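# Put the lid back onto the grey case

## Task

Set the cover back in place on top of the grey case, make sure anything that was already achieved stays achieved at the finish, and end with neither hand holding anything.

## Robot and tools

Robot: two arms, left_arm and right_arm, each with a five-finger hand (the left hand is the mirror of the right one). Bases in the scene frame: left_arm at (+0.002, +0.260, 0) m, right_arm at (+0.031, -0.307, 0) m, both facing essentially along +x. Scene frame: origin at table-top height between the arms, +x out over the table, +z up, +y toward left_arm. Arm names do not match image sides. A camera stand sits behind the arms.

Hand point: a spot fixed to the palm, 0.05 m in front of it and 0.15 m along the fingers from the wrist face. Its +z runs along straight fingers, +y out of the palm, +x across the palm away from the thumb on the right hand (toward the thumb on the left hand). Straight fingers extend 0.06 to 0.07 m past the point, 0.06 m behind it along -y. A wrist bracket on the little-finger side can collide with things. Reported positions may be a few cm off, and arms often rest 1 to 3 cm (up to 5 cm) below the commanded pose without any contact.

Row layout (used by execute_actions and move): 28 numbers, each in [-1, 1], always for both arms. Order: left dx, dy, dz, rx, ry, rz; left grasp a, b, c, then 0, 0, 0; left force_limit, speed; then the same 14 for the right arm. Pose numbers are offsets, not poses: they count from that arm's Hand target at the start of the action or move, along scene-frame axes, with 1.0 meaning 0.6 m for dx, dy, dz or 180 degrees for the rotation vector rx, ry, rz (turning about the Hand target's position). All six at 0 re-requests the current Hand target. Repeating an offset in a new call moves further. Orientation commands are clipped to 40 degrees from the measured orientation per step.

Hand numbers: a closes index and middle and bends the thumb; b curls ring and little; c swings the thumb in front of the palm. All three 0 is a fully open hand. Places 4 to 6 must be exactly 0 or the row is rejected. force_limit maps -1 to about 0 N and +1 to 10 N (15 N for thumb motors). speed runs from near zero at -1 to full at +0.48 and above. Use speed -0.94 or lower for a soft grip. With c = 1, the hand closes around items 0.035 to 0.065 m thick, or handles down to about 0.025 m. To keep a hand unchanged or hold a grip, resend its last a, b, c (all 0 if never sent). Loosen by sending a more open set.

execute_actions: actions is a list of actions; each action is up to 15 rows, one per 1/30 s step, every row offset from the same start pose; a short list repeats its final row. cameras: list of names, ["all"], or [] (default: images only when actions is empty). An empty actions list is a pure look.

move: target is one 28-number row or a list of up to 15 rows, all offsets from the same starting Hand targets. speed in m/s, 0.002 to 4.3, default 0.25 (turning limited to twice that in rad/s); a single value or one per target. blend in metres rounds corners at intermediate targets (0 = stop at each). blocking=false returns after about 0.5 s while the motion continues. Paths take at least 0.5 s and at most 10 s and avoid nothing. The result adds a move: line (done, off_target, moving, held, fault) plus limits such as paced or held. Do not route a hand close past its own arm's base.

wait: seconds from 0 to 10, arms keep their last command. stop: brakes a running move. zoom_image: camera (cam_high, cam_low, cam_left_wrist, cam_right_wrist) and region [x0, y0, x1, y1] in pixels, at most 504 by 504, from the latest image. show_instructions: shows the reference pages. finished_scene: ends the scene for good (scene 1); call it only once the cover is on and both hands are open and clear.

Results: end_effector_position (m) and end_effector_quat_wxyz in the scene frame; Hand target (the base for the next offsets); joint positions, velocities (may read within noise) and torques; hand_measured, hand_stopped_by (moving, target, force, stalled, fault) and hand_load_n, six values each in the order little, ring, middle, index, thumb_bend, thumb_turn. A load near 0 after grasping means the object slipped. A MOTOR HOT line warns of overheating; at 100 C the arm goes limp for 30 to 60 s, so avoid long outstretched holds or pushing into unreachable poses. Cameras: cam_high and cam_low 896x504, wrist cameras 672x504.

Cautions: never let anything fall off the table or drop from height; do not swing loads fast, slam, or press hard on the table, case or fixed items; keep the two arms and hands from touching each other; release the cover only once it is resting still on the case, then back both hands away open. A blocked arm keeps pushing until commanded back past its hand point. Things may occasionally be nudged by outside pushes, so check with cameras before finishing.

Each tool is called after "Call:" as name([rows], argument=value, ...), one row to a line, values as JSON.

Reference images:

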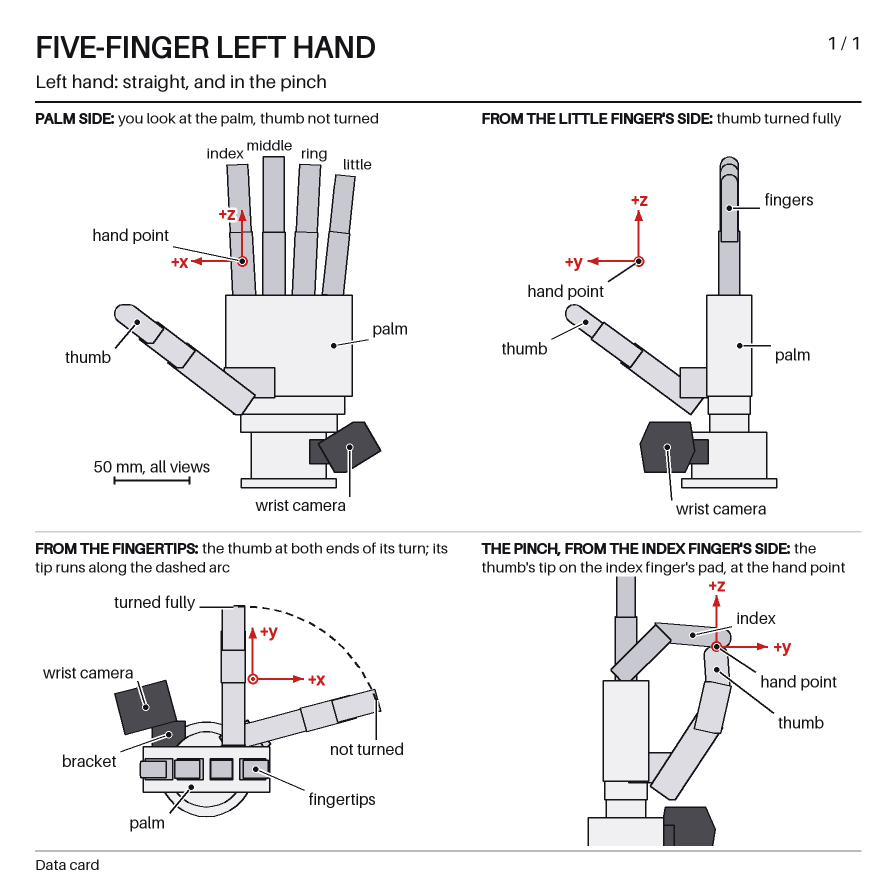

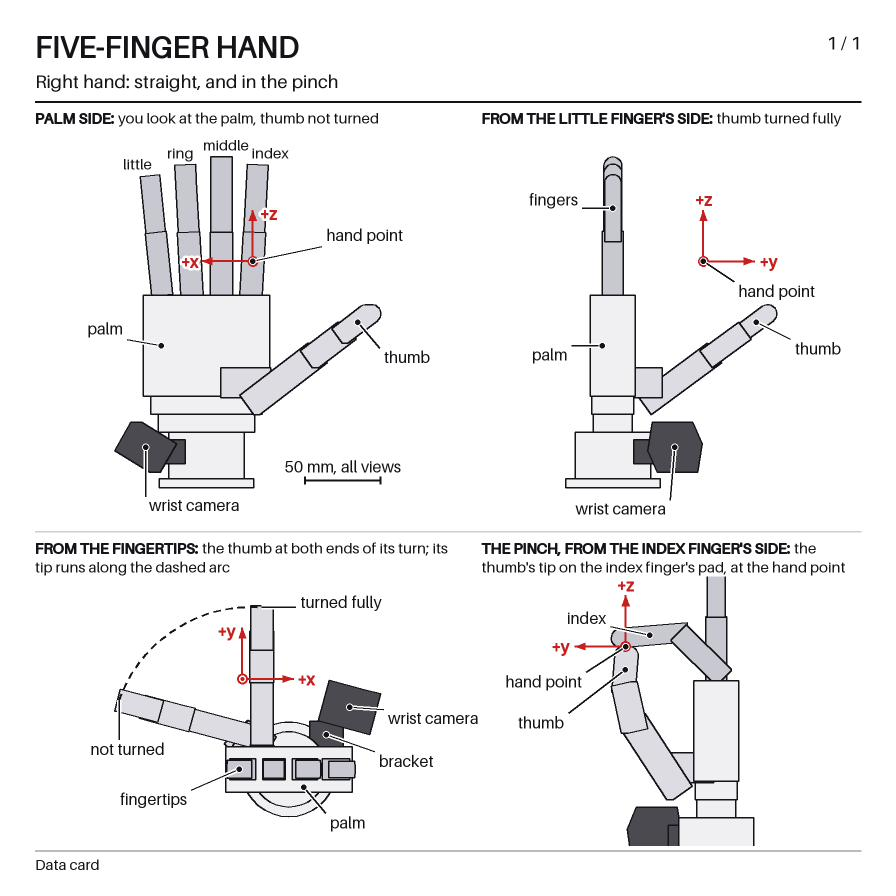

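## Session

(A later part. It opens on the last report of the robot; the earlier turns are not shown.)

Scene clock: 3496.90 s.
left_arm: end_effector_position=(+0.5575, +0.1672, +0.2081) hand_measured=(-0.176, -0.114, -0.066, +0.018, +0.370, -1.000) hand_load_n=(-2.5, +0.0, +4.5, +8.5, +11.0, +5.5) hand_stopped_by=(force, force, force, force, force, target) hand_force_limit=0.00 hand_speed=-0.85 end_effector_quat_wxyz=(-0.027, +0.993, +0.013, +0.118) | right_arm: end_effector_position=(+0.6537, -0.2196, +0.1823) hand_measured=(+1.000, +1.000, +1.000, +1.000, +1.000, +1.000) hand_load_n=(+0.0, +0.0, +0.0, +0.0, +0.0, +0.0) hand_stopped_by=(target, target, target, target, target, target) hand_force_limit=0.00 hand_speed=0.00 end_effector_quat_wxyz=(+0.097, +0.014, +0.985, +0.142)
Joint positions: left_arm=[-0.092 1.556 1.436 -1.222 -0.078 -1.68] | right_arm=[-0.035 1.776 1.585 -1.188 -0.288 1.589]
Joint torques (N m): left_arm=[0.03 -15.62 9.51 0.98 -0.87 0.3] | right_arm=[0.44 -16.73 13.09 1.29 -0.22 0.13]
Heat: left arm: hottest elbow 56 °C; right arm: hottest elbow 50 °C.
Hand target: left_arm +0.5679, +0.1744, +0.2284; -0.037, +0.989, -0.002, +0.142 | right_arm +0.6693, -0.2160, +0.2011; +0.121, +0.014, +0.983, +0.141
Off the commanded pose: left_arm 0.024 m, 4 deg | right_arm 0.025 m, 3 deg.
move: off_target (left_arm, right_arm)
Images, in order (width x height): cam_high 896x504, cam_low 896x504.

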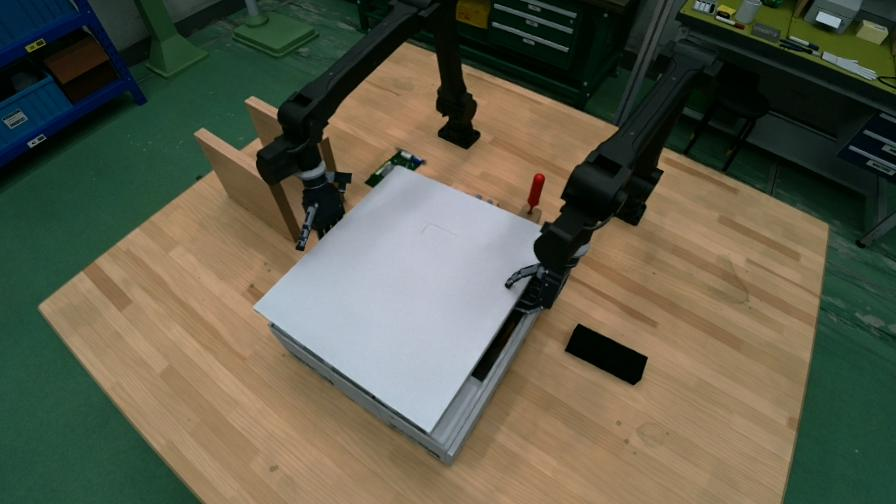

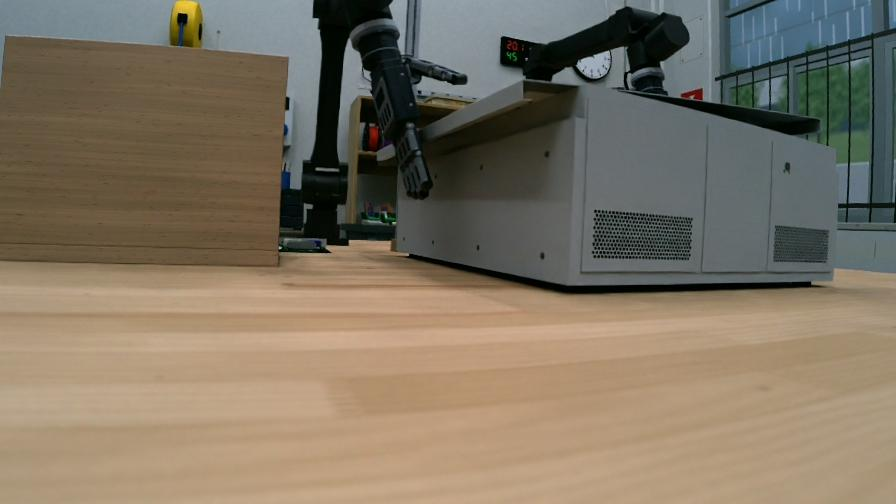

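Call:
move([
  [0.01,0.02,0.02,0,0,0,0.78,0.75,1,0,0,0,0.0,-0.85, 0,0.04,0,0,0,0,0,0,0,0,0,0,0.0,0],
  [0.025,0.055,0.02,0,0,0,0.78,0.75,1,0,0,0,0.0,-0.85, 0,0.09,0,0,0,0,0,0,0,0,0,0,0.0,0],
], speed=0.04, cameras=["cam_low","cam_high"])

Call:
zoom_image(camera="cam_low", region=[370, 40, 630, 190])

Scene clock: 3508.37 s.
left_arm: end_effector_position=(+0.5616, +0.1965, +0.2110) hand_measured=(-0.176, -0.114, -0.066, +0.018, +0.370, -1.000) hand_load_n=(+0.0, +0.0, +6.0, +7.5, +11.0, +4.5) hand_stopped_by=(force, force, force, force, force, target) hand_force_limit=0.00 hand_speed=-0.85 end_effector_quat_wxyz=(-0.030, +0.993, -0.001, +0.111) | right_arm: end_effector_position=(+0.6574, -0.1823, +0.1812) hand_measured=(+1.000, +1.000, +1.000, +1.000, +1.000, +1.000) hand_load_n=(+0.0, +0.0, +0.0, +0.0, +0.0, +0.0) hand_stopped_by=(target, target, target, target, target, target) hand_force_limit=0.00 hand_speed=0.00 end_effector_quat_wxyz=(+0.098, +0.021, +0.986, +0.134)
Joint positions: left_arm=[-0.03 1.572 1.466 -1.244 -0.067 -1.591] | right_arm=[0.038 1.776 1.585 -1.163 -0.256 1.676]
Joint torques (N m): left_arm=[0.97 -14.74 11.89 0.59 -0.53 0.11] | right_arm=[1.96 -17.08 12.63 1.52 -0.54 0.21]
Heat: left arm: hottest elbow 57 °C; right arm: hottest elbow 50 °C.
Hand target: left_arm +0.5830, +0.2074, +0.2406; -0.037, +0.989, -0.002, +0.143 | right_arm +0.6693, -0.1620, +0.2011; +0.121, +0.014, +0.983, +0.141
Off the commanded pose: left_arm 0.038 m, 4 deg | right_arm 0.031 m, 3 deg.
move: off_target (left_arm, right_arm)
Images, in order (width x height): cam_high 896x504, cam_low 896x504.

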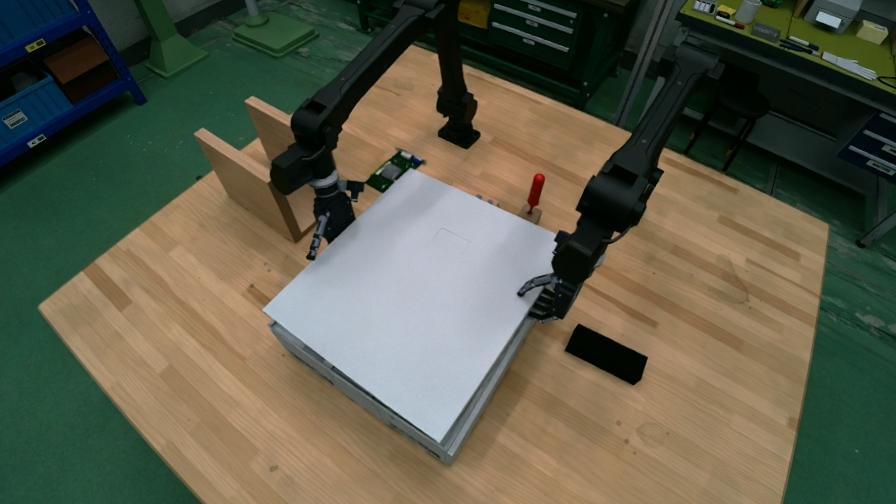

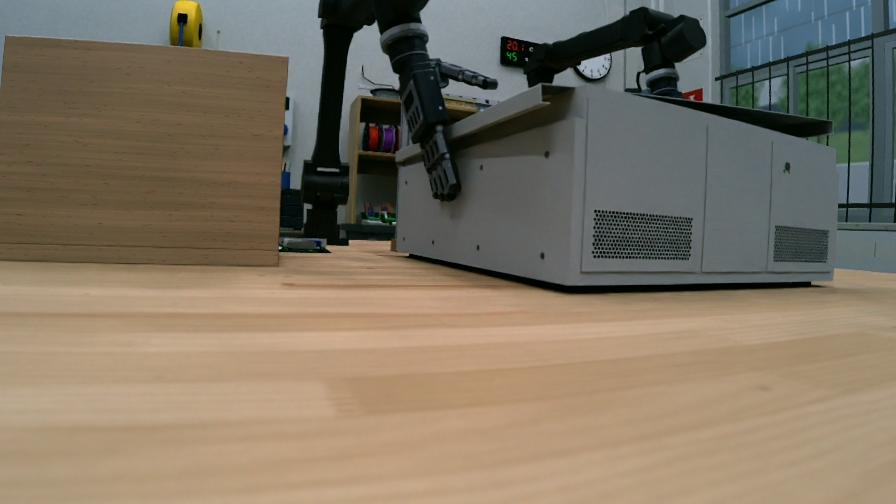

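Scaled by 1.938 from the camera's 896x504 image, which has a finer 1280x720 frame.

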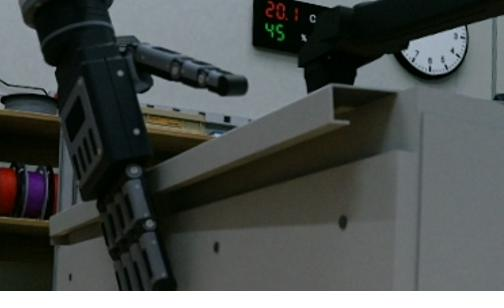

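Call:
move([
  [0,0,0,0,0,0,0.78,0.75,1,0,0,0,0.0,-0.85, 0.02,-0.06,0,0,0,0,0,0,0,0,0,0,0.0,0],
  [0,0,0,0,0,0,0.78,0.75,1,0,0,0,0.0,-0.85, 0.24,-0.06,0.0,0,0,0,0,0,0,0,0,0,0.0,0],
  [0.02,0.025,0,0,0,0,0.78,0.75,1,0,0,0,0.0,-0.85, 0.24,0.03,0.0,0,0,0,0,0,0,0,0,0,0.0,0],
], speed=[0.08,0.12,0.05], cameras=["cam_low","cam_high"])

Call:
zoom_image(camera="cam_low", region=[370, 40, 630, 190])

Call:
zoom_image(camera="cam_high", region=[235, 290, 475, 475])

Scene clock: 3534.53 s.
left_arm: end_effector_position=(+0.5654, +0.1998, +0.2107) hand_measured=(-0.176, -0.114, -0.066, +0.016, +0.370, -1.000) hand_load_n=(+0.0, +0.0, +5.0, +5.0, +12.0, +5.5) hand_stopped_by=(force, force, force, force, force, target) hand_force_limit=0.00 hand_speed=-0.85 end_effector_quat_wxyz=(-0.026, +0.994, -0.015, +0.104) | right_arm: end_effector_position=(+0.8041, -0.1814, +0.1853) hand_measured=(+1.000, +1.000, +1.000, +1.000, +1.000, +1.000) hand_load_n=(+0.0, +0.0, +0.0, +0.0, +0.0, +0.0) hand_stopped_by=(target, target, target, target, target, target) hand_force_limit=0.00 hand_speed=0.00 end_effector_quat_wxyz=(+0.104, +0.026, +0.986, +0.131)
Joint positions: left_arm=[-0.016 1.594 1.495 -1.262 -0.051 -1.552] | right_arm=[0.034 2.21 2.275 -1.407 -0.249 1.683]
Joint torques (N m): left_arm=[1.9 -14.51 12.48 1.1 -0.78 0.04] | right_arm=[3.14 -22.07 13.74 1.29 -0.73 0.25]
Heat: left arm: hottest elbow 64 °C; right arm: hottest elbow 49 °C.
Hand target: left_arm +0.5949, +0.2224, +0.2404; -0.037, +0.989, -0.002, +0.142 | right_arm +0.8133, -0.1439, +0.2011; +0.121, +0.014, +0.983, +0.141
Off the commanded pose: left_arm 0.048 m, 5 deg | right_arm 0.042 m, 3 deg.
move: off_target (left_arm, right_arm)
Images, in order (width x height): cam_high 896x504, cam_low 896x504.

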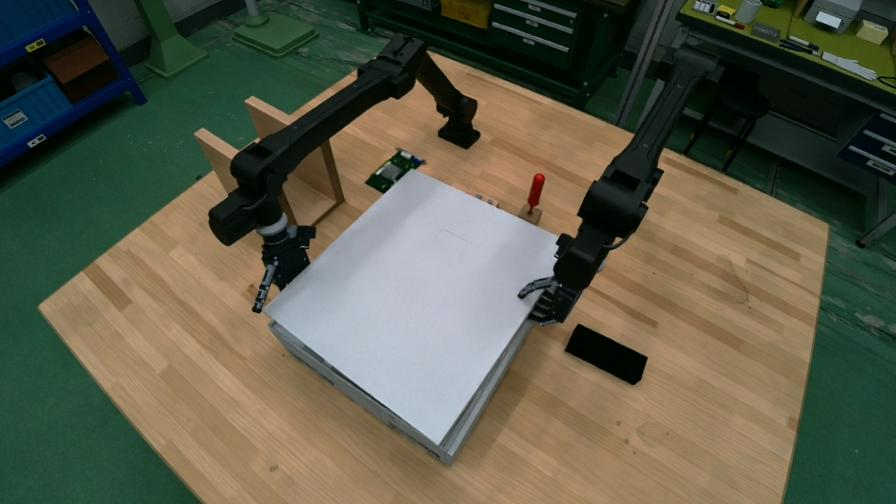

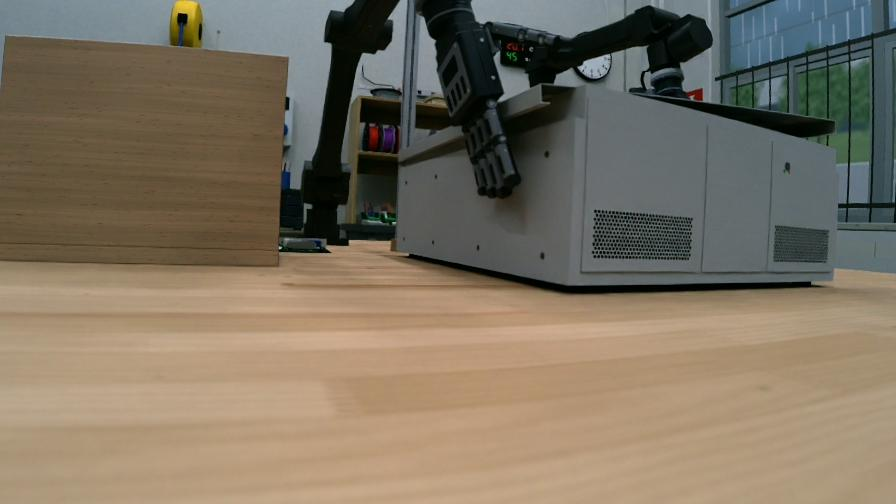

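Scaled by 1.938 from the camera's 896x504 image, which has a finer 1280x720 frame.

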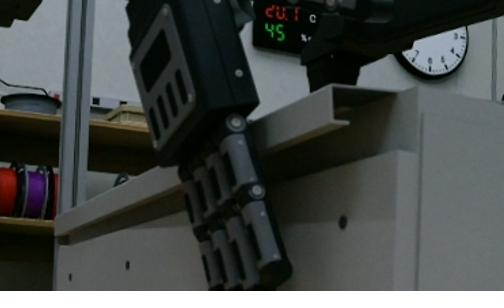

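Scaled by 2.100 from the camera's 896x504 image, which has a finer 1280x720 frame.

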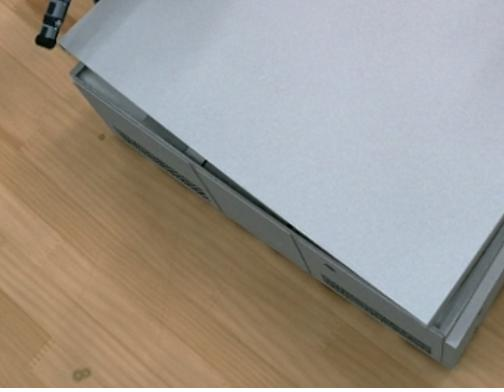

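Call:
move([
  [0,0,0.045,0,0,0,0.78,0.75,1,0,0,0,0.0,-0.85, 0,-0.03,0,0,0,0,0,0,0,0,0,0,0.0,0],
  [0.01,0.02,0.045,0,0,0,0.78,0.75,1,0,0,0,0.0,-0.85, 0,0.01,0.0,0,0,0,0,0,0,0,0,0,0.0,0],
], speed=[0.06,0.05], cameras=["cam_low","cam_high"])

Call:
zoom_image(camera="cam_low", region=[370, 40, 630, 190])

Call:
zoom_image(camera="cam_high", region=[235, 290, 475, 475])

Scene clock: 3550.77 s.
left_arm: end_effector_position=(+0.5852, +0.2325, +0.2495) hand_measured=(-0.176, -0.114, -0.068, +0.016, +0.366, -1.000) hand_load_n=(+0.5, +0.0, +0.0, +0.0, +0.0, +0.0) hand_stopped_by=(force, force, force, force, force, target) hand_force_limit=0.00 hand_speed=-0.85 end_effector_quat_wxyz=(-0.037, +0.992, -0.007, +0.120) | right_arm: end_effector_position=(+0.8037, -0.1734, +0.1833) hand_measured=(+1.000, +1.000, +1.000, +1.000, +1.000, +1.000) hand_load_n=(+0.0, +0.5, +0.0, +0.0, +0.0, +0.0) hand_stopped_by=(target, target, target, target, target, target) hand_force_limit=0.00 hand_speed=0.00 end_effector_quat_wxyz=(+0.103, +0.026, +0.986, +0.127)
Joint positions: left_arm=[0.039 1.618 1.62 -1.33 -0.062 -1.51] | right_arm=[0.048 2.212 2.275 -1.406 -0.238 1.695]
Joint torques (N m): left_arm=[-0.38 -14.92 10.59 0.99 -0.05 -0.17] | right_arm=[2.73 -22.18 14.02 1.31 -1.06 0.24]
Heat: left arm: hottest elbow 69 °C; right arm: hottest elbow 50 °C.
Hand target: left_arm +0.6010, +0.2344, +0.2675; -0.037, +0.989, -0.002, +0.143 | right_arm +0.8134, -0.1380, +0.2013; +0.121, +0.014, +0.983, +0.141
Off the commanded pose: left_arm 0.024 m, 3 deg | right_arm 0.041 m, 3 deg.
move: off_target (left_arm, right_arm)
Images, in order (width x height): cam_high 896x504, cam_low 896x504.

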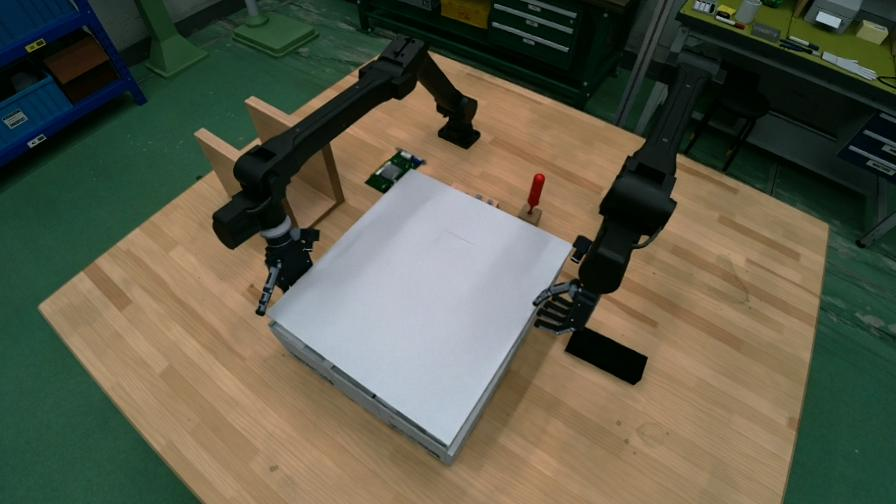

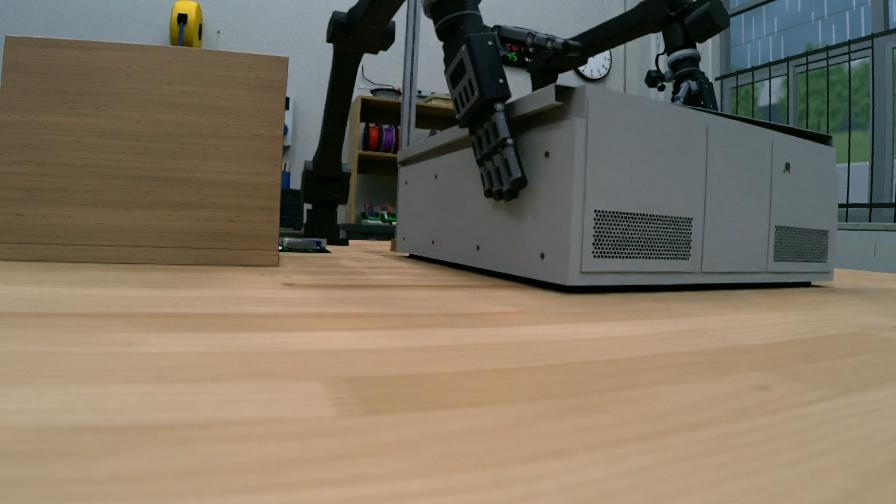

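Scaled by 1.938 from the camera's 896x504 image, which has a finer 1280x720 frame.

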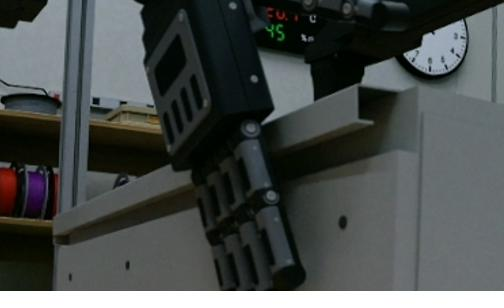

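Scaled by 2.100 from the camera's 896x504 image, which has a finer 1280x720 frame.

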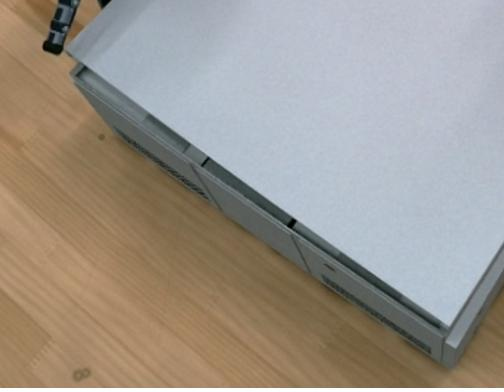

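Call:
zoom_image(camera="cam_low", region=[570, 60, 870, 180])

Call:
zoom_image(camera="cam_high", region=[400, 200, 620, 470])

Call:
execute_actions(actions=[], cameras=["cam_left_wrist"])

Scaled by 1.680 from the camera's 896x504 image, which has a finer 1280x720 frame.

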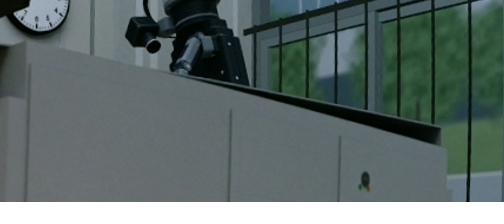

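Scaled by 1.867 from the camera's 896x504 image, which has a finer 1280x720 frame.

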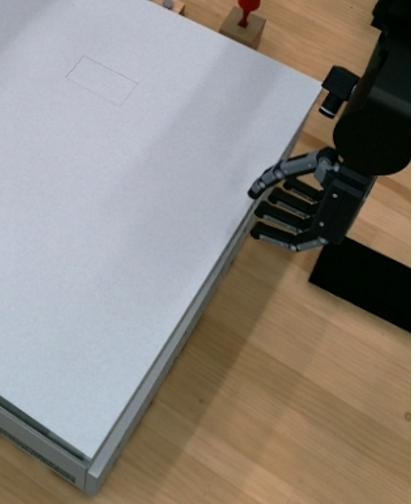

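Scene clock: 3562.07 s.
left_arm: end_effector_position=(+0.5852, +0.2325, +0.2495) hand_measured=(-0.176, -0.114, -0.068, +0.016, +0.366, -1.000) hand_load_n=(+0.0, +0.0, +0.0, +0.0, +0.0, +0.0) hand_stopped_by=(force, force, force, force, force, target) hand_force_limit=0.00 hand_speed=-0.85 end_effector_quat_wxyz=(-0.037, +0.992, -0.007, +0.120) | right_arm: end_effector_position=(+0.8038, -0.1734, +0.1834) hand_measured=(+1.000, +1.000, +1.000, +1.000, +1.000, +1.000) hand_load_n=(+0.5, +0.0, +0.0, +0.0, +0.0, +0.0) hand_stopped_by=(target, target, target, target, target, target) hand_force_limit=0.00 hand_speed=0.00 end_effector_quat_wxyz=(+0.103, +0.026, +0.986, +0.127)
Joint positions: left_arm=[0.039 1.618 1.62 -1.33 -0.062 -1.51] | right_arm=[0.048 2.212 2.276 -1.406 -0.238 1.695]
Joint velocities: within noise
Joint torques (N m): left_arm=[-0.32 -14.97 10.47 0.7 -0.02 -0.18] | right_arm=[2.73 -22.07 14.02 1.28 -1.05 0.24]
Heat: left arm: hottest elbow 67 °C; right arm: hottest elbow 50 °C.
Hand target: left_arm +0.6010, +0.2344, +0.2675; -0.037, +0.989, -0.002, +0.143 | right_arm +0.8133, -0.1380, +0.2011; +0.121, +0.014, +0.983, +0.141
Off the commanded pose: left_arm 0.024 m, 3 deg | right_arm 0.041 m, 3 deg.
camera_calibration:
cam_left_wrist: T_world_to_cam=[[0.240086, 0.956447, 0.166035, -0.405598], [0.685308, -0.288131, 0.66883, -0.501487], [0.68754, -0.0467914, -0.724637, -0.0907883], [0, 0, 0, 1]] pos_world=[0.503472, 0.239191, 0.336964]
Images, in order (width x height): cam_left_wrist 672x504.

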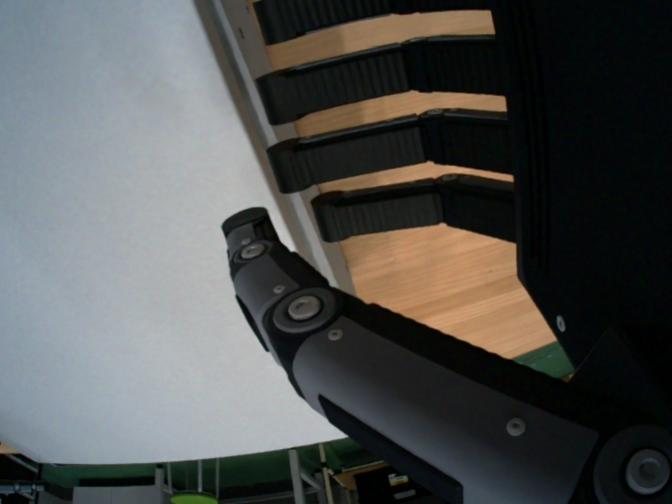

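Call:
move([
  [0,0.04,0,0,0,0,0.5,0.45,1,0,0,0,0.0,-0.5, 0,-0.08,0,0,0,0,0,0,0,0,0,0,0.0,0],
  [0,0.08,0.2,0,0,0,0,0,0,0,0,0,0.0,0, -0.08,-0.12,0.28,0,0,0,0,0,0,0,0,0,0.0,0],
  [0,0.08,0.2,0,0,0,0,0,0,0,0,0,0.0,0, -0.5,-0.05,0.3,-0.0661,-0.005,0.2514,0,0,0,0,0,0,0.0,0],
  [0,0.08,0.2,0,0,0,0,0,0,0,0,0,0.0,0, -0.87,0.0,0.3,-0.1321,-0.0101,0.5028,0,0,0,0,0,0,0.0,0],
], speed=[0.1,0.25,0.3,0.3], blend=[0,0.04,0.04,0], cameras=["cam_high","cam_low","cam_right_wrist"])

Scene clock: 3650.83 s.
left_arm: end_effector_position=(+0.5931, +0.2767, +0.3769) hand_measured=(+1.000, +1.000, +1.000, +1.000, +1.000, +1.000) hand_load_n=(+0.0, +0.0, +0.5, +0.0, +0.0, +0.0) hand_stopped_by=(target, target, target, target, target, target) hand_force_limit=0.00 hand_speed=0.00 end_effector_quat_wxyz=(-0.036, +0.991, -0.004, +0.132) | right_arm: end_effector_position=(+0.2972, -0.1393, +0.3779) hand_measured=(+1.000, +1.000, +1.000, +1.000, +1.000, +1.000) hand_load_n=(+0.0, +0.0, +0.0, +0.0, +0.0, +0.0) hand_stopped_by=(target, target, target, target, target, target) hand_force_limit=0.00 hand_speed=0.00 end_effector_quat_wxyz=(-0.138, +0.689, -0.710, +0.033)
Joint positions: left_arm=[0.125 1.694 2.051 -1.655 -0.037 -1.434] | right_arm=[0.374 1.131 1.515 -1.674 -0.046 0.407]
Joint torques (N m): left_arm=[0.44 -15.21 10.37 0.27 -0.01 -0.03] | right_arm=[0.79 -6.12 9.69 0.38 0.03 -0.16]
Heat: left arm: hottest elbow 66 °C; right arm: hottest elbow 51 °C.
Hand target: left_arm +0.6010, +0.2824, +0.3876; -0.037, +0.989, -0.002, +0.143 | right_arm +0.2913, -0.1380, +0.3811; +0.000, +0.707, -0.707, +0.000
Off the commanded pose: left_arm 0.014 m, 1 deg | right_arm 0.007 m, 16 deg.
joint sent to its limit (right arm) — joint 4 (wrist pitch), lower limit. The joint targets are off in orientation, not in position.
move: off_target (left_arm, right_arm); blend cut to 0 m at target 2; target 2's new numbers were sent with left_arm's hand 0.014 m and 1 deg from that target
camera_calibration:
cam_right_wrist: T_world_to_cam=[[-0.954283, -0.175065, -0.242272, 0.349667], [-0.28743, 0.759873, 0.583076, -0.0264893], [0.0820198, 0.626056, -0.775453, 0.471129], [0, 0, 0, 1]] pos_world=[0.287426, -0.21361, 0.465498]
Images, in order (width x height): cam_high 896x504, cam_low 896x504, cam_right_wrist 672x504.

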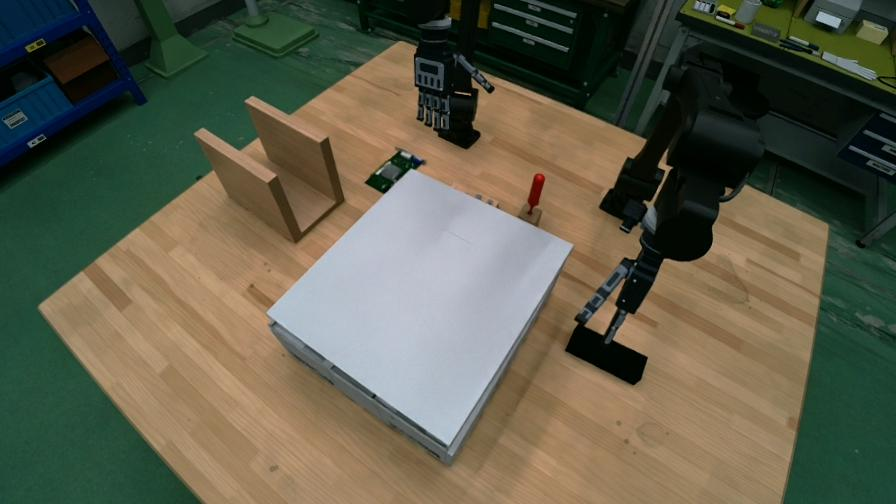

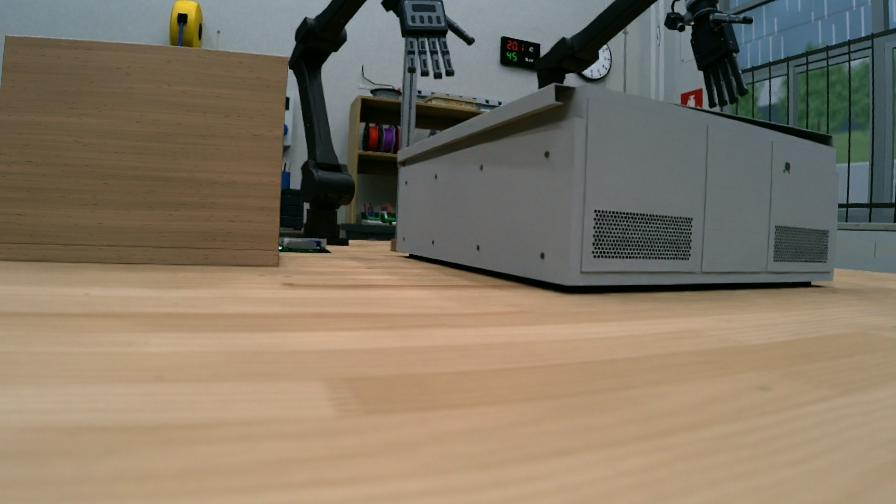

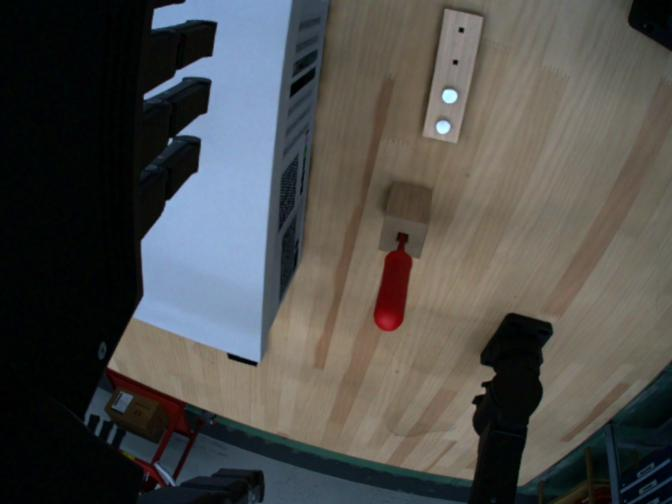

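Call:
zoom_image(camera="cam_right_wrist", region=[140, 0, 340, 380])

Call:
zoom_image(camera="cam_high", region=[380, 220, 600, 470])

Scaled by 1.326 from the camera's 672x504 image, which has a finer 960x720 frame.

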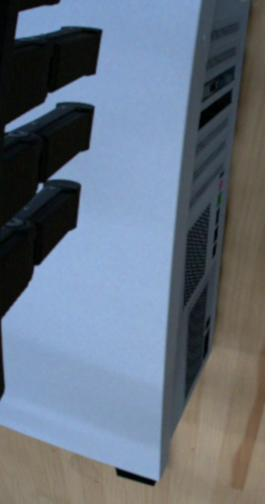

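Scaled by 2.016 from the camera's 896x504 image, which has a finer 1280x720 frame.

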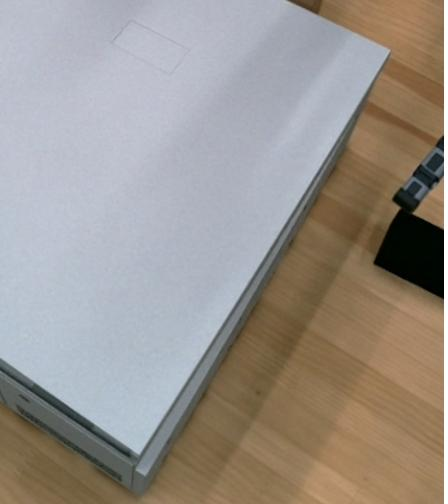

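Call:
move([
  [0,0,0,0,0,0,0,0,0,0,0,0,0.0,0, -0.025,0.047,-0.31,0,0,0,0,0,0,0,0,0,0.0,0],
  [0,0,0,0,0,0,0,0,0,0,0,0,0.0,0, 0.04,0.047,-0.31,0,0,0,0,0,0,0,0,0,0.0,0],
], speed=[0.15,0.05], cameras=["cam_high","cam_low"])

Call:
zoom_image(camera="cam_low", region=[330, 40, 630, 240])

Scene clock: 3689.67 s.
left_arm: end_effector_position=(+0.5931, +0.2767, +0.3769) hand_measured=(+1.000, +1.000, +1.000, +1.000, +1.000, +1.000) hand_load_n=(+0.0, -0.5, +0.0, +0.0, +0.0, +0.0) hand_stopped_by=(target, target, target, target, target, target) hand_force_limit=0.00 hand_speed=0.00 end_effector_quat_wxyz=(-0.036, +0.991, -0.004, +0.132) | right_arm: end_effector_position=(+0.2954, -0.1132, +0.1829) hand_measured=(+1.000, +1.000, +1.000, +1.000, +1.000, +1.000) hand_load_n=(+0.0, +0.0, +0.0, +0.0, +0.0, +0.0) hand_stopped_by=(target, target, target, target, target, target) hand_force_limit=0.00 hand_speed=0.00 end_effector_quat_wxyz=(+0.022, +0.707, -0.707, -0.008)
Joint positions: left_arm=[0.125 1.694 2.051 -1.655 -0.037 -1.434] | right_arm=[0.471 1.335 1.162 -1.445 -0.001 0.467]
Joint torques (N m): left_arm=[0.32 -15.09 10.29 0.13 0.01 -0.09] | right_arm=[-1.2 -8.12 13.5 0.53 0.04 -0.17]
Heat: left arm: hottest elbow 68 °C; right arm: hottest elbow 49 °C.
Hand target: left_arm +0.6010, +0.2824, +0.3876; -0.037, +0.989, -0.002, +0.143 | right_arm +0.3152, -0.1098, +0.1951; +0.000, +0.708, -0.707, +0.000
Off the commanded pose: left_arm 0.014 m, 1 deg | right_arm 0.024 m, 3 deg.
move: off_target (left_arm, right_arm)
Images, in order (width x height): cam_high 896x504, cam_low 896x504.

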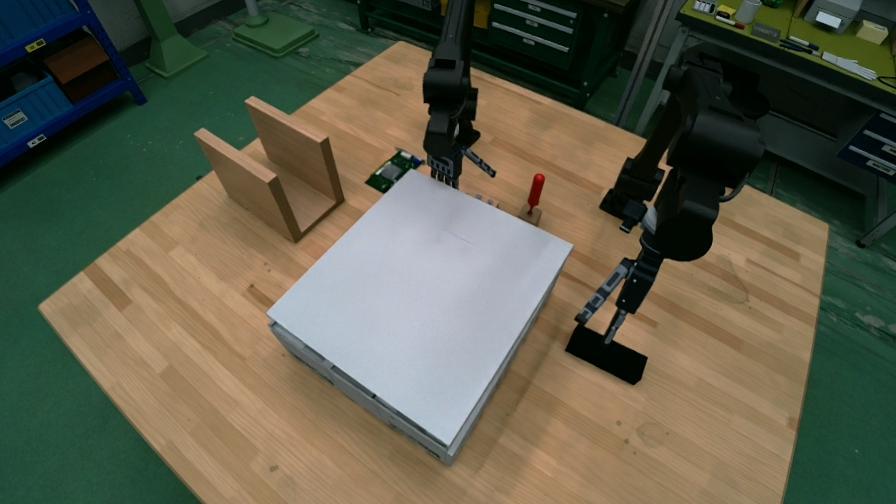

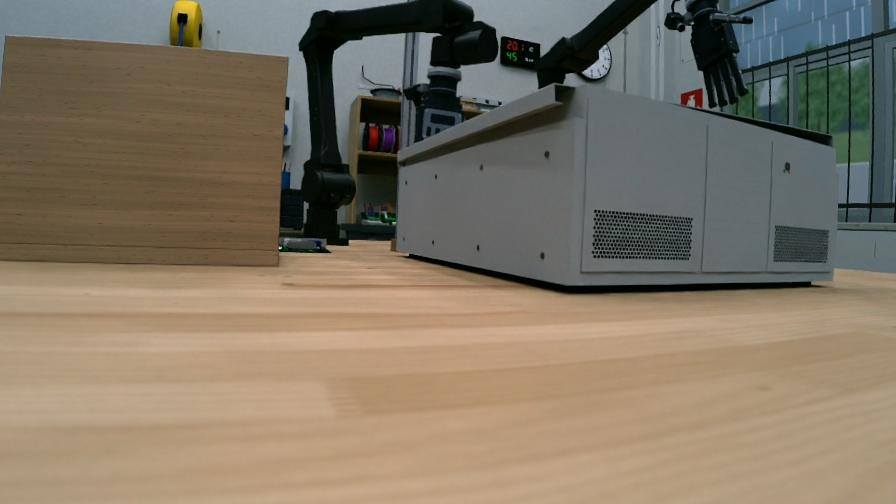

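Scaled by 1.680 from the camera's 896x504 image, which has a finer 1280x720 frame.

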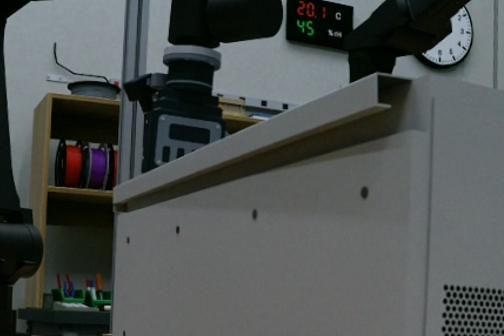

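Call:
move(target=[0,0,0,0,0,0,0,0,0,0,0,0,0.0,0, 0.07,0,0.02,0,0,0,0,0,0,0,0,0,0.0,0], speed=0.06, cameras=["cam_high","cam_low","cam_right_wrist"])

Call:
zoom_image(camera="cam_low", region=[330, 40, 630, 240])

Call:
zoom_image(camera="cam_high", region=[235, 290, 475, 475])

Scene clock: 3699.37 s.
left_arm: end_effector_position=(+0.5931, +0.2767, +0.3769) hand_measured=(+1.000, +1.000, +1.000, +1.000, +1.000, +1.000) hand_load_n=(+0.0, +0.0, +0.0, +0.0, +0.0, +0.0) hand_stopped_by=(target, target, target, target, target, target) hand_force_limit=0.00 hand_speed=0.00 end_effector_quat_wxyz=(-0.036, +0.991, -0.004, +0.132) | right_arm: end_effector_position=(+0.3235, -0.1143, +0.1911) hand_measured=(+1.000, +1.000, +1.000, +1.000, +1.000, +1.000) hand_load_n=(+0.0, +0.5, +0.0, -1.0, +0.0, +0.0) hand_stopped_by=(target, target, target, target, target, target) hand_force_limit=0.00 hand_speed=0.00 end_effector_quat_wxyz=(+0.035, +0.716, -0.697, -0.016)
Joint positions: left_arm=[0.125 1.694 2.051 -1.655 -0.037 -1.434] | right_arm=[0.437 1.422 1.263 -1.49 -0.005 0.406]
Joint torques (N m): left_arm=[0.38 -14.92 10.29 0.24 0 -0.04] | right_arm=[-1.85 -9.29 15.65 1.07 0.21 -0.01]
Heat: left arm: hottest elbow 68 °C; right arm: hottest elbow 50 °C.
Hand target: left_arm +0.6010, +0.2824, +0.3876; -0.037, +0.989, -0.002, +0.143 | right_arm +0.3572, -0.1099, +0.2071; +0.000, +0.707, -0.707, +0.000
Off the commanded pose: left_arm 0.014 m, 1 deg | right_arm 0.038 m, 5 deg.
move: off_target (left_arm, right_arm)
camera_calibration:
cam_right_wrist: T_world_to_cam=[[-0.964287, -0.245349, 0.0997685, 0.263769], [-0.162142, 0.84469, 0.510107, 0.0541081], [-0.209428, 0.475713, -0.854305, 0.400716], [0, 0, 0, 1]] pos_world=[0.347043, -0.171615, 0.288417]
Images, in order (width x height): cam_high 896x504, cam_low 896x504, cam_right_wrist 672x504.

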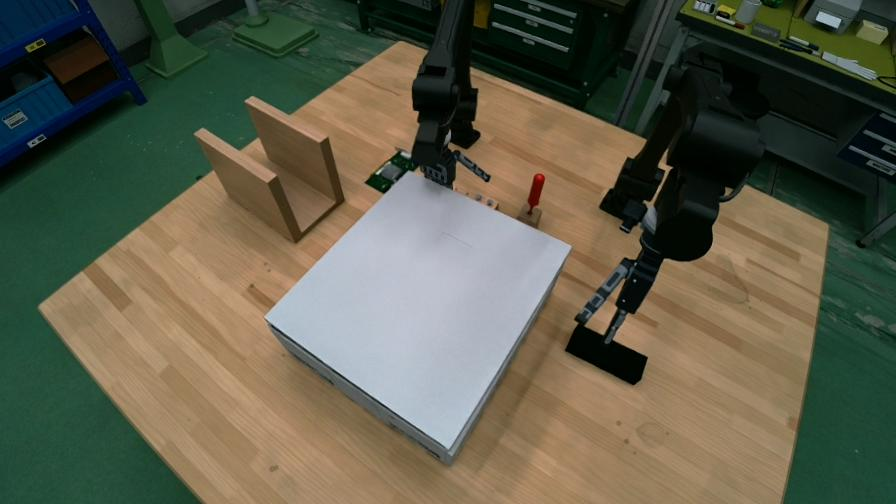

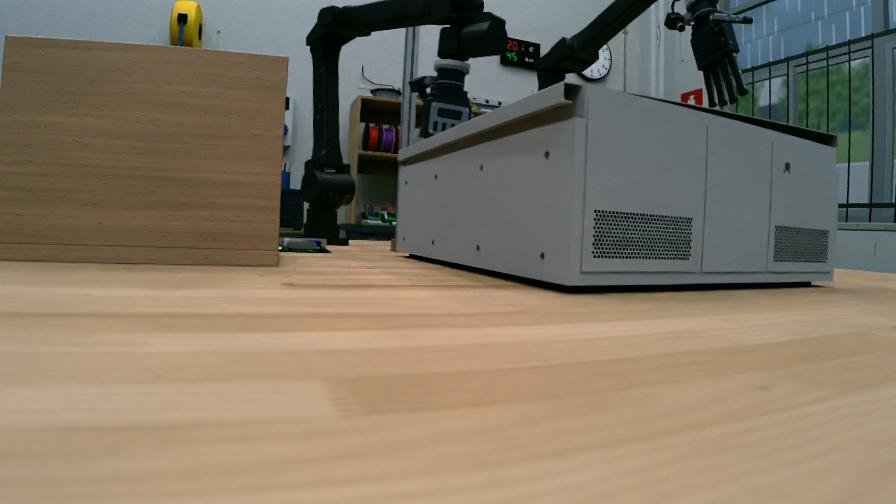

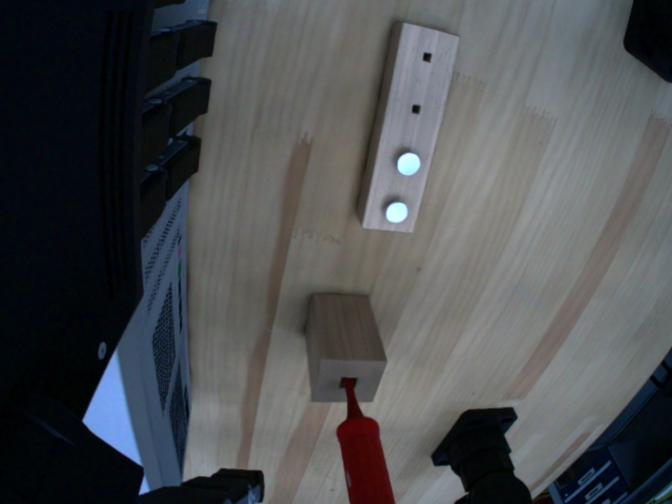

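Scaled by 1.680 from the camera's 896x504 image, which has a finer 1280x720 frame.

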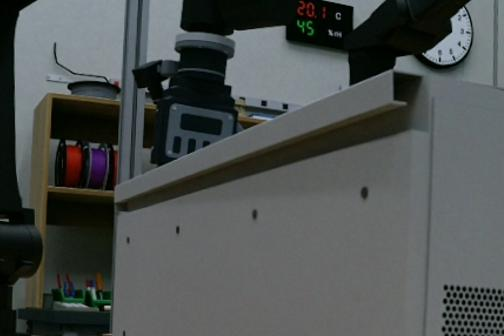

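Scaled by 2.100 from the camera's 896x504 image, which has a finer 1280x720 frame.

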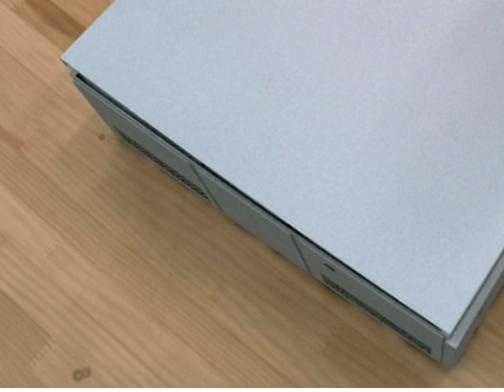

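Call:
move(target=[0,0,0,0,0,0,0,0,0,0,0,0,0.0,0, -0.09,0,0,0,0,0,0,0,0,0,0,0,0.0,0], speed=0.15, cameras=["cam_left_wrist","cam_high","cam_low"])

Call:
zoom_image(camera="cam_high", region=[420, 230, 600, 470])

Call:
zoom_image(camera="cam_low", region=[570, 60, 870, 180])

Scene clock: 3718.37 s.
left_arm: end_effector_position=(+0.5931, +0.2767, +0.3769) hand_measured=(+1.000, +1.000, +1.000, +1.000, +1.000, +1.000) hand_load_n=(+0.0, +0.0, +0.0, +0.0, +0.0, +0.0) hand_stopped_by=(target, target, target, target, target, target) hand_force_limit=0.00 hand_speed=0.00 end_effector_quat_wxyz=(-0.036, +0.991, -0.004, +0.132) | right_arm: end_effector_position=(+0.3029, -0.1154, +0.2042) hand_measured=(+1.000, +1.000, +1.000, +1.000, +1.000, +1.000) hand_load_n=(+0.0, +0.0, +0.0, +0.0, +0.0, +0.0) hand_stopped_by=(target, target, target, target, target, target) hand_force_limit=0.00 hand_speed=0.00 end_effector_quat_wxyz=(+0.008, +0.708, -0.706, -0.004)
Joint positions: left_arm=[0.125 1.694 2.051 -1.655 -0.037 -1.434] | right_arm=[0.456 1.32 1.208 -1.476 -0.003 0.451]
Joint torques (N m): left_arm=[0.38 -14.97 10.3 0.2 -0.03 -0.04] | right_arm=[0.85 -9.47 9.63 0.46 0.07 0.13]
Heat: left arm: hottest elbow 68 °C; right arm: hottest elbow 53 °C.
Hand target: left_arm +0.6010, +0.2824, +0.3876; -0.037, +0.989, -0.002, +0.143 | right_arm +0.3032, -0.1099, +0.2071; +0.000, +0.708, -0.707, +0.000
Off the commanded pose: left_arm 0.014 m, 1 deg | right_arm 0.006 m, 1 deg.
move: off_target (left_arm)
camera_calibration:
cam_left_wrist: T_world_to_cam=[[0.230027, 0.958409, 0.168935, -0.4666], [0.66969, -0.281841, 0.687082, -0.578712], [0.706119, -0.0449134, -0.706668, -0.0201532], [0, 0, 0, 1]] pos_world=[0.509118, 0.283184, 0.462206]
Images, in order (width x height): cam_high 896x504, cam_low 896x504, cam_left_wrist 672x504.

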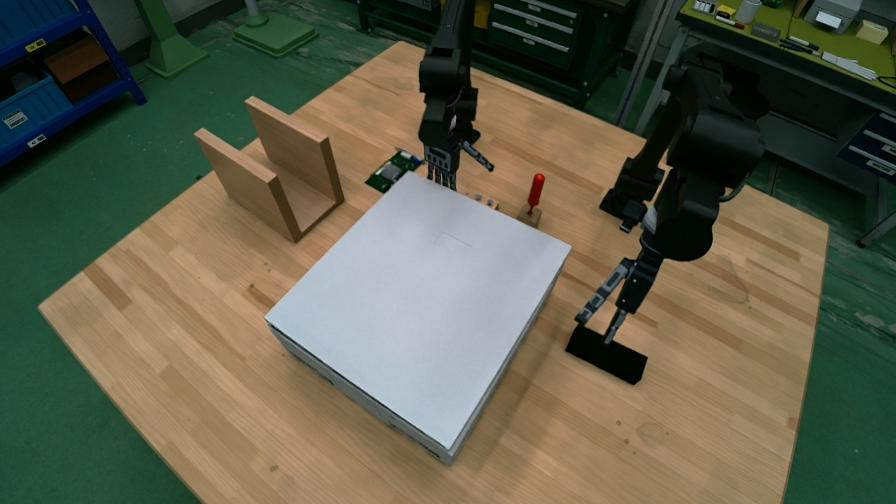

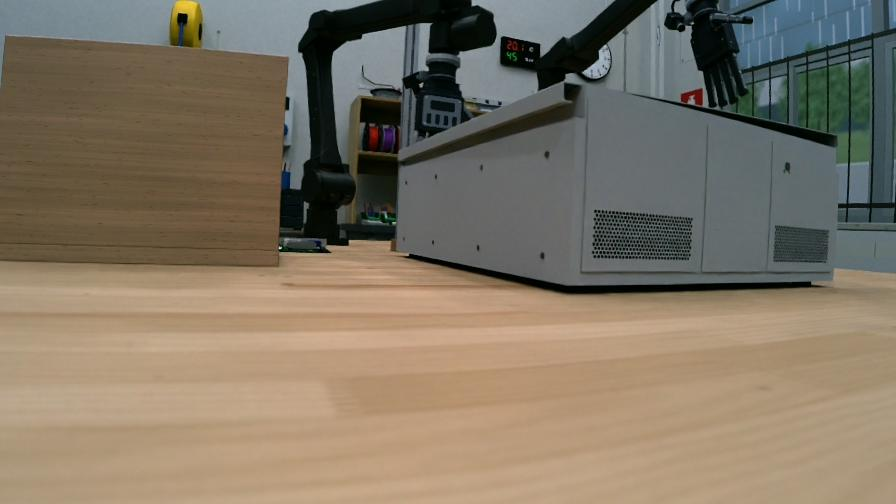

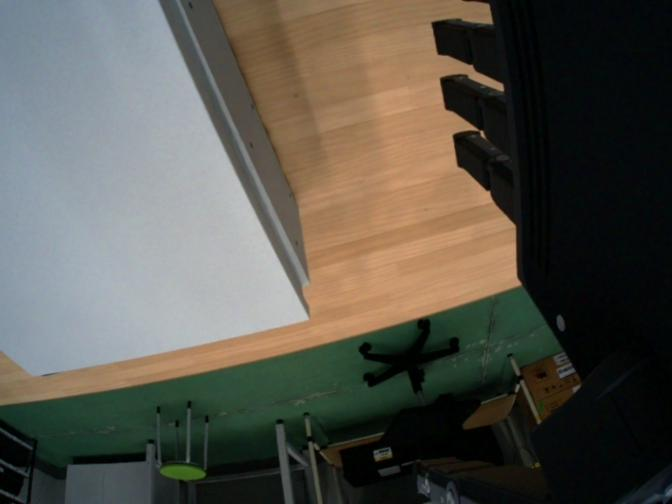

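Scaled by 2.100 from the camera's 896x504 image, which has a finer 1280x720 frame.

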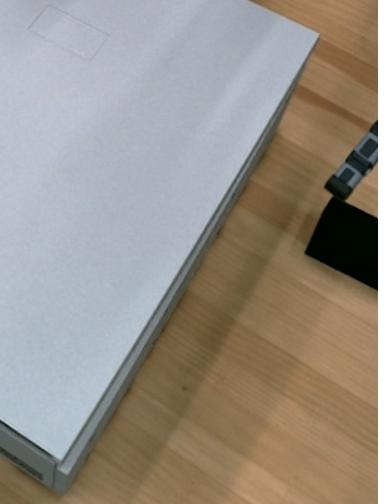

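Scaled by 1.680 from the camera's 896x504 image, which has a finer 1280x720 frame.

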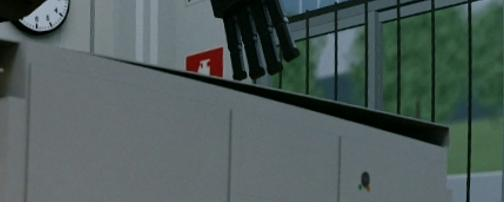

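Call:
zoom_image(camera="cam_left_wrist", region=[140, 0, 360, 340])

Call:
zoom_image(camera="cam_left_wrist", region=[220, 180, 330, 330])

Scaled by 1.482 from the camera's 672x504 image, which has a finer 960x720 frame.

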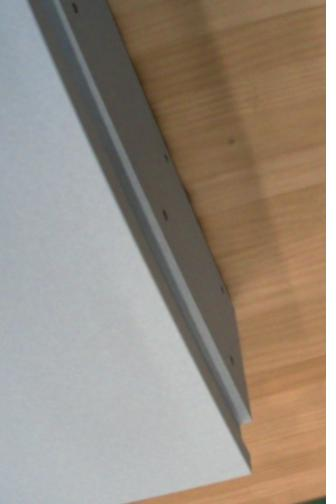

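Scaled by 3.360 from the camera's 672x504 image, which has a finer 960x720 frame.

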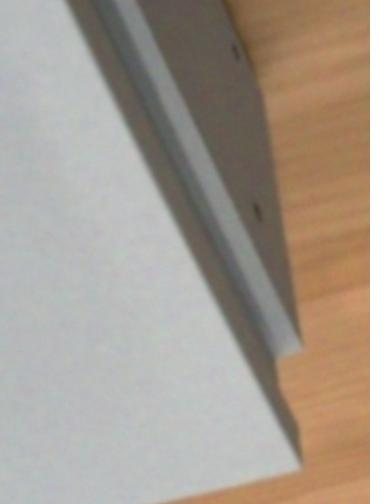

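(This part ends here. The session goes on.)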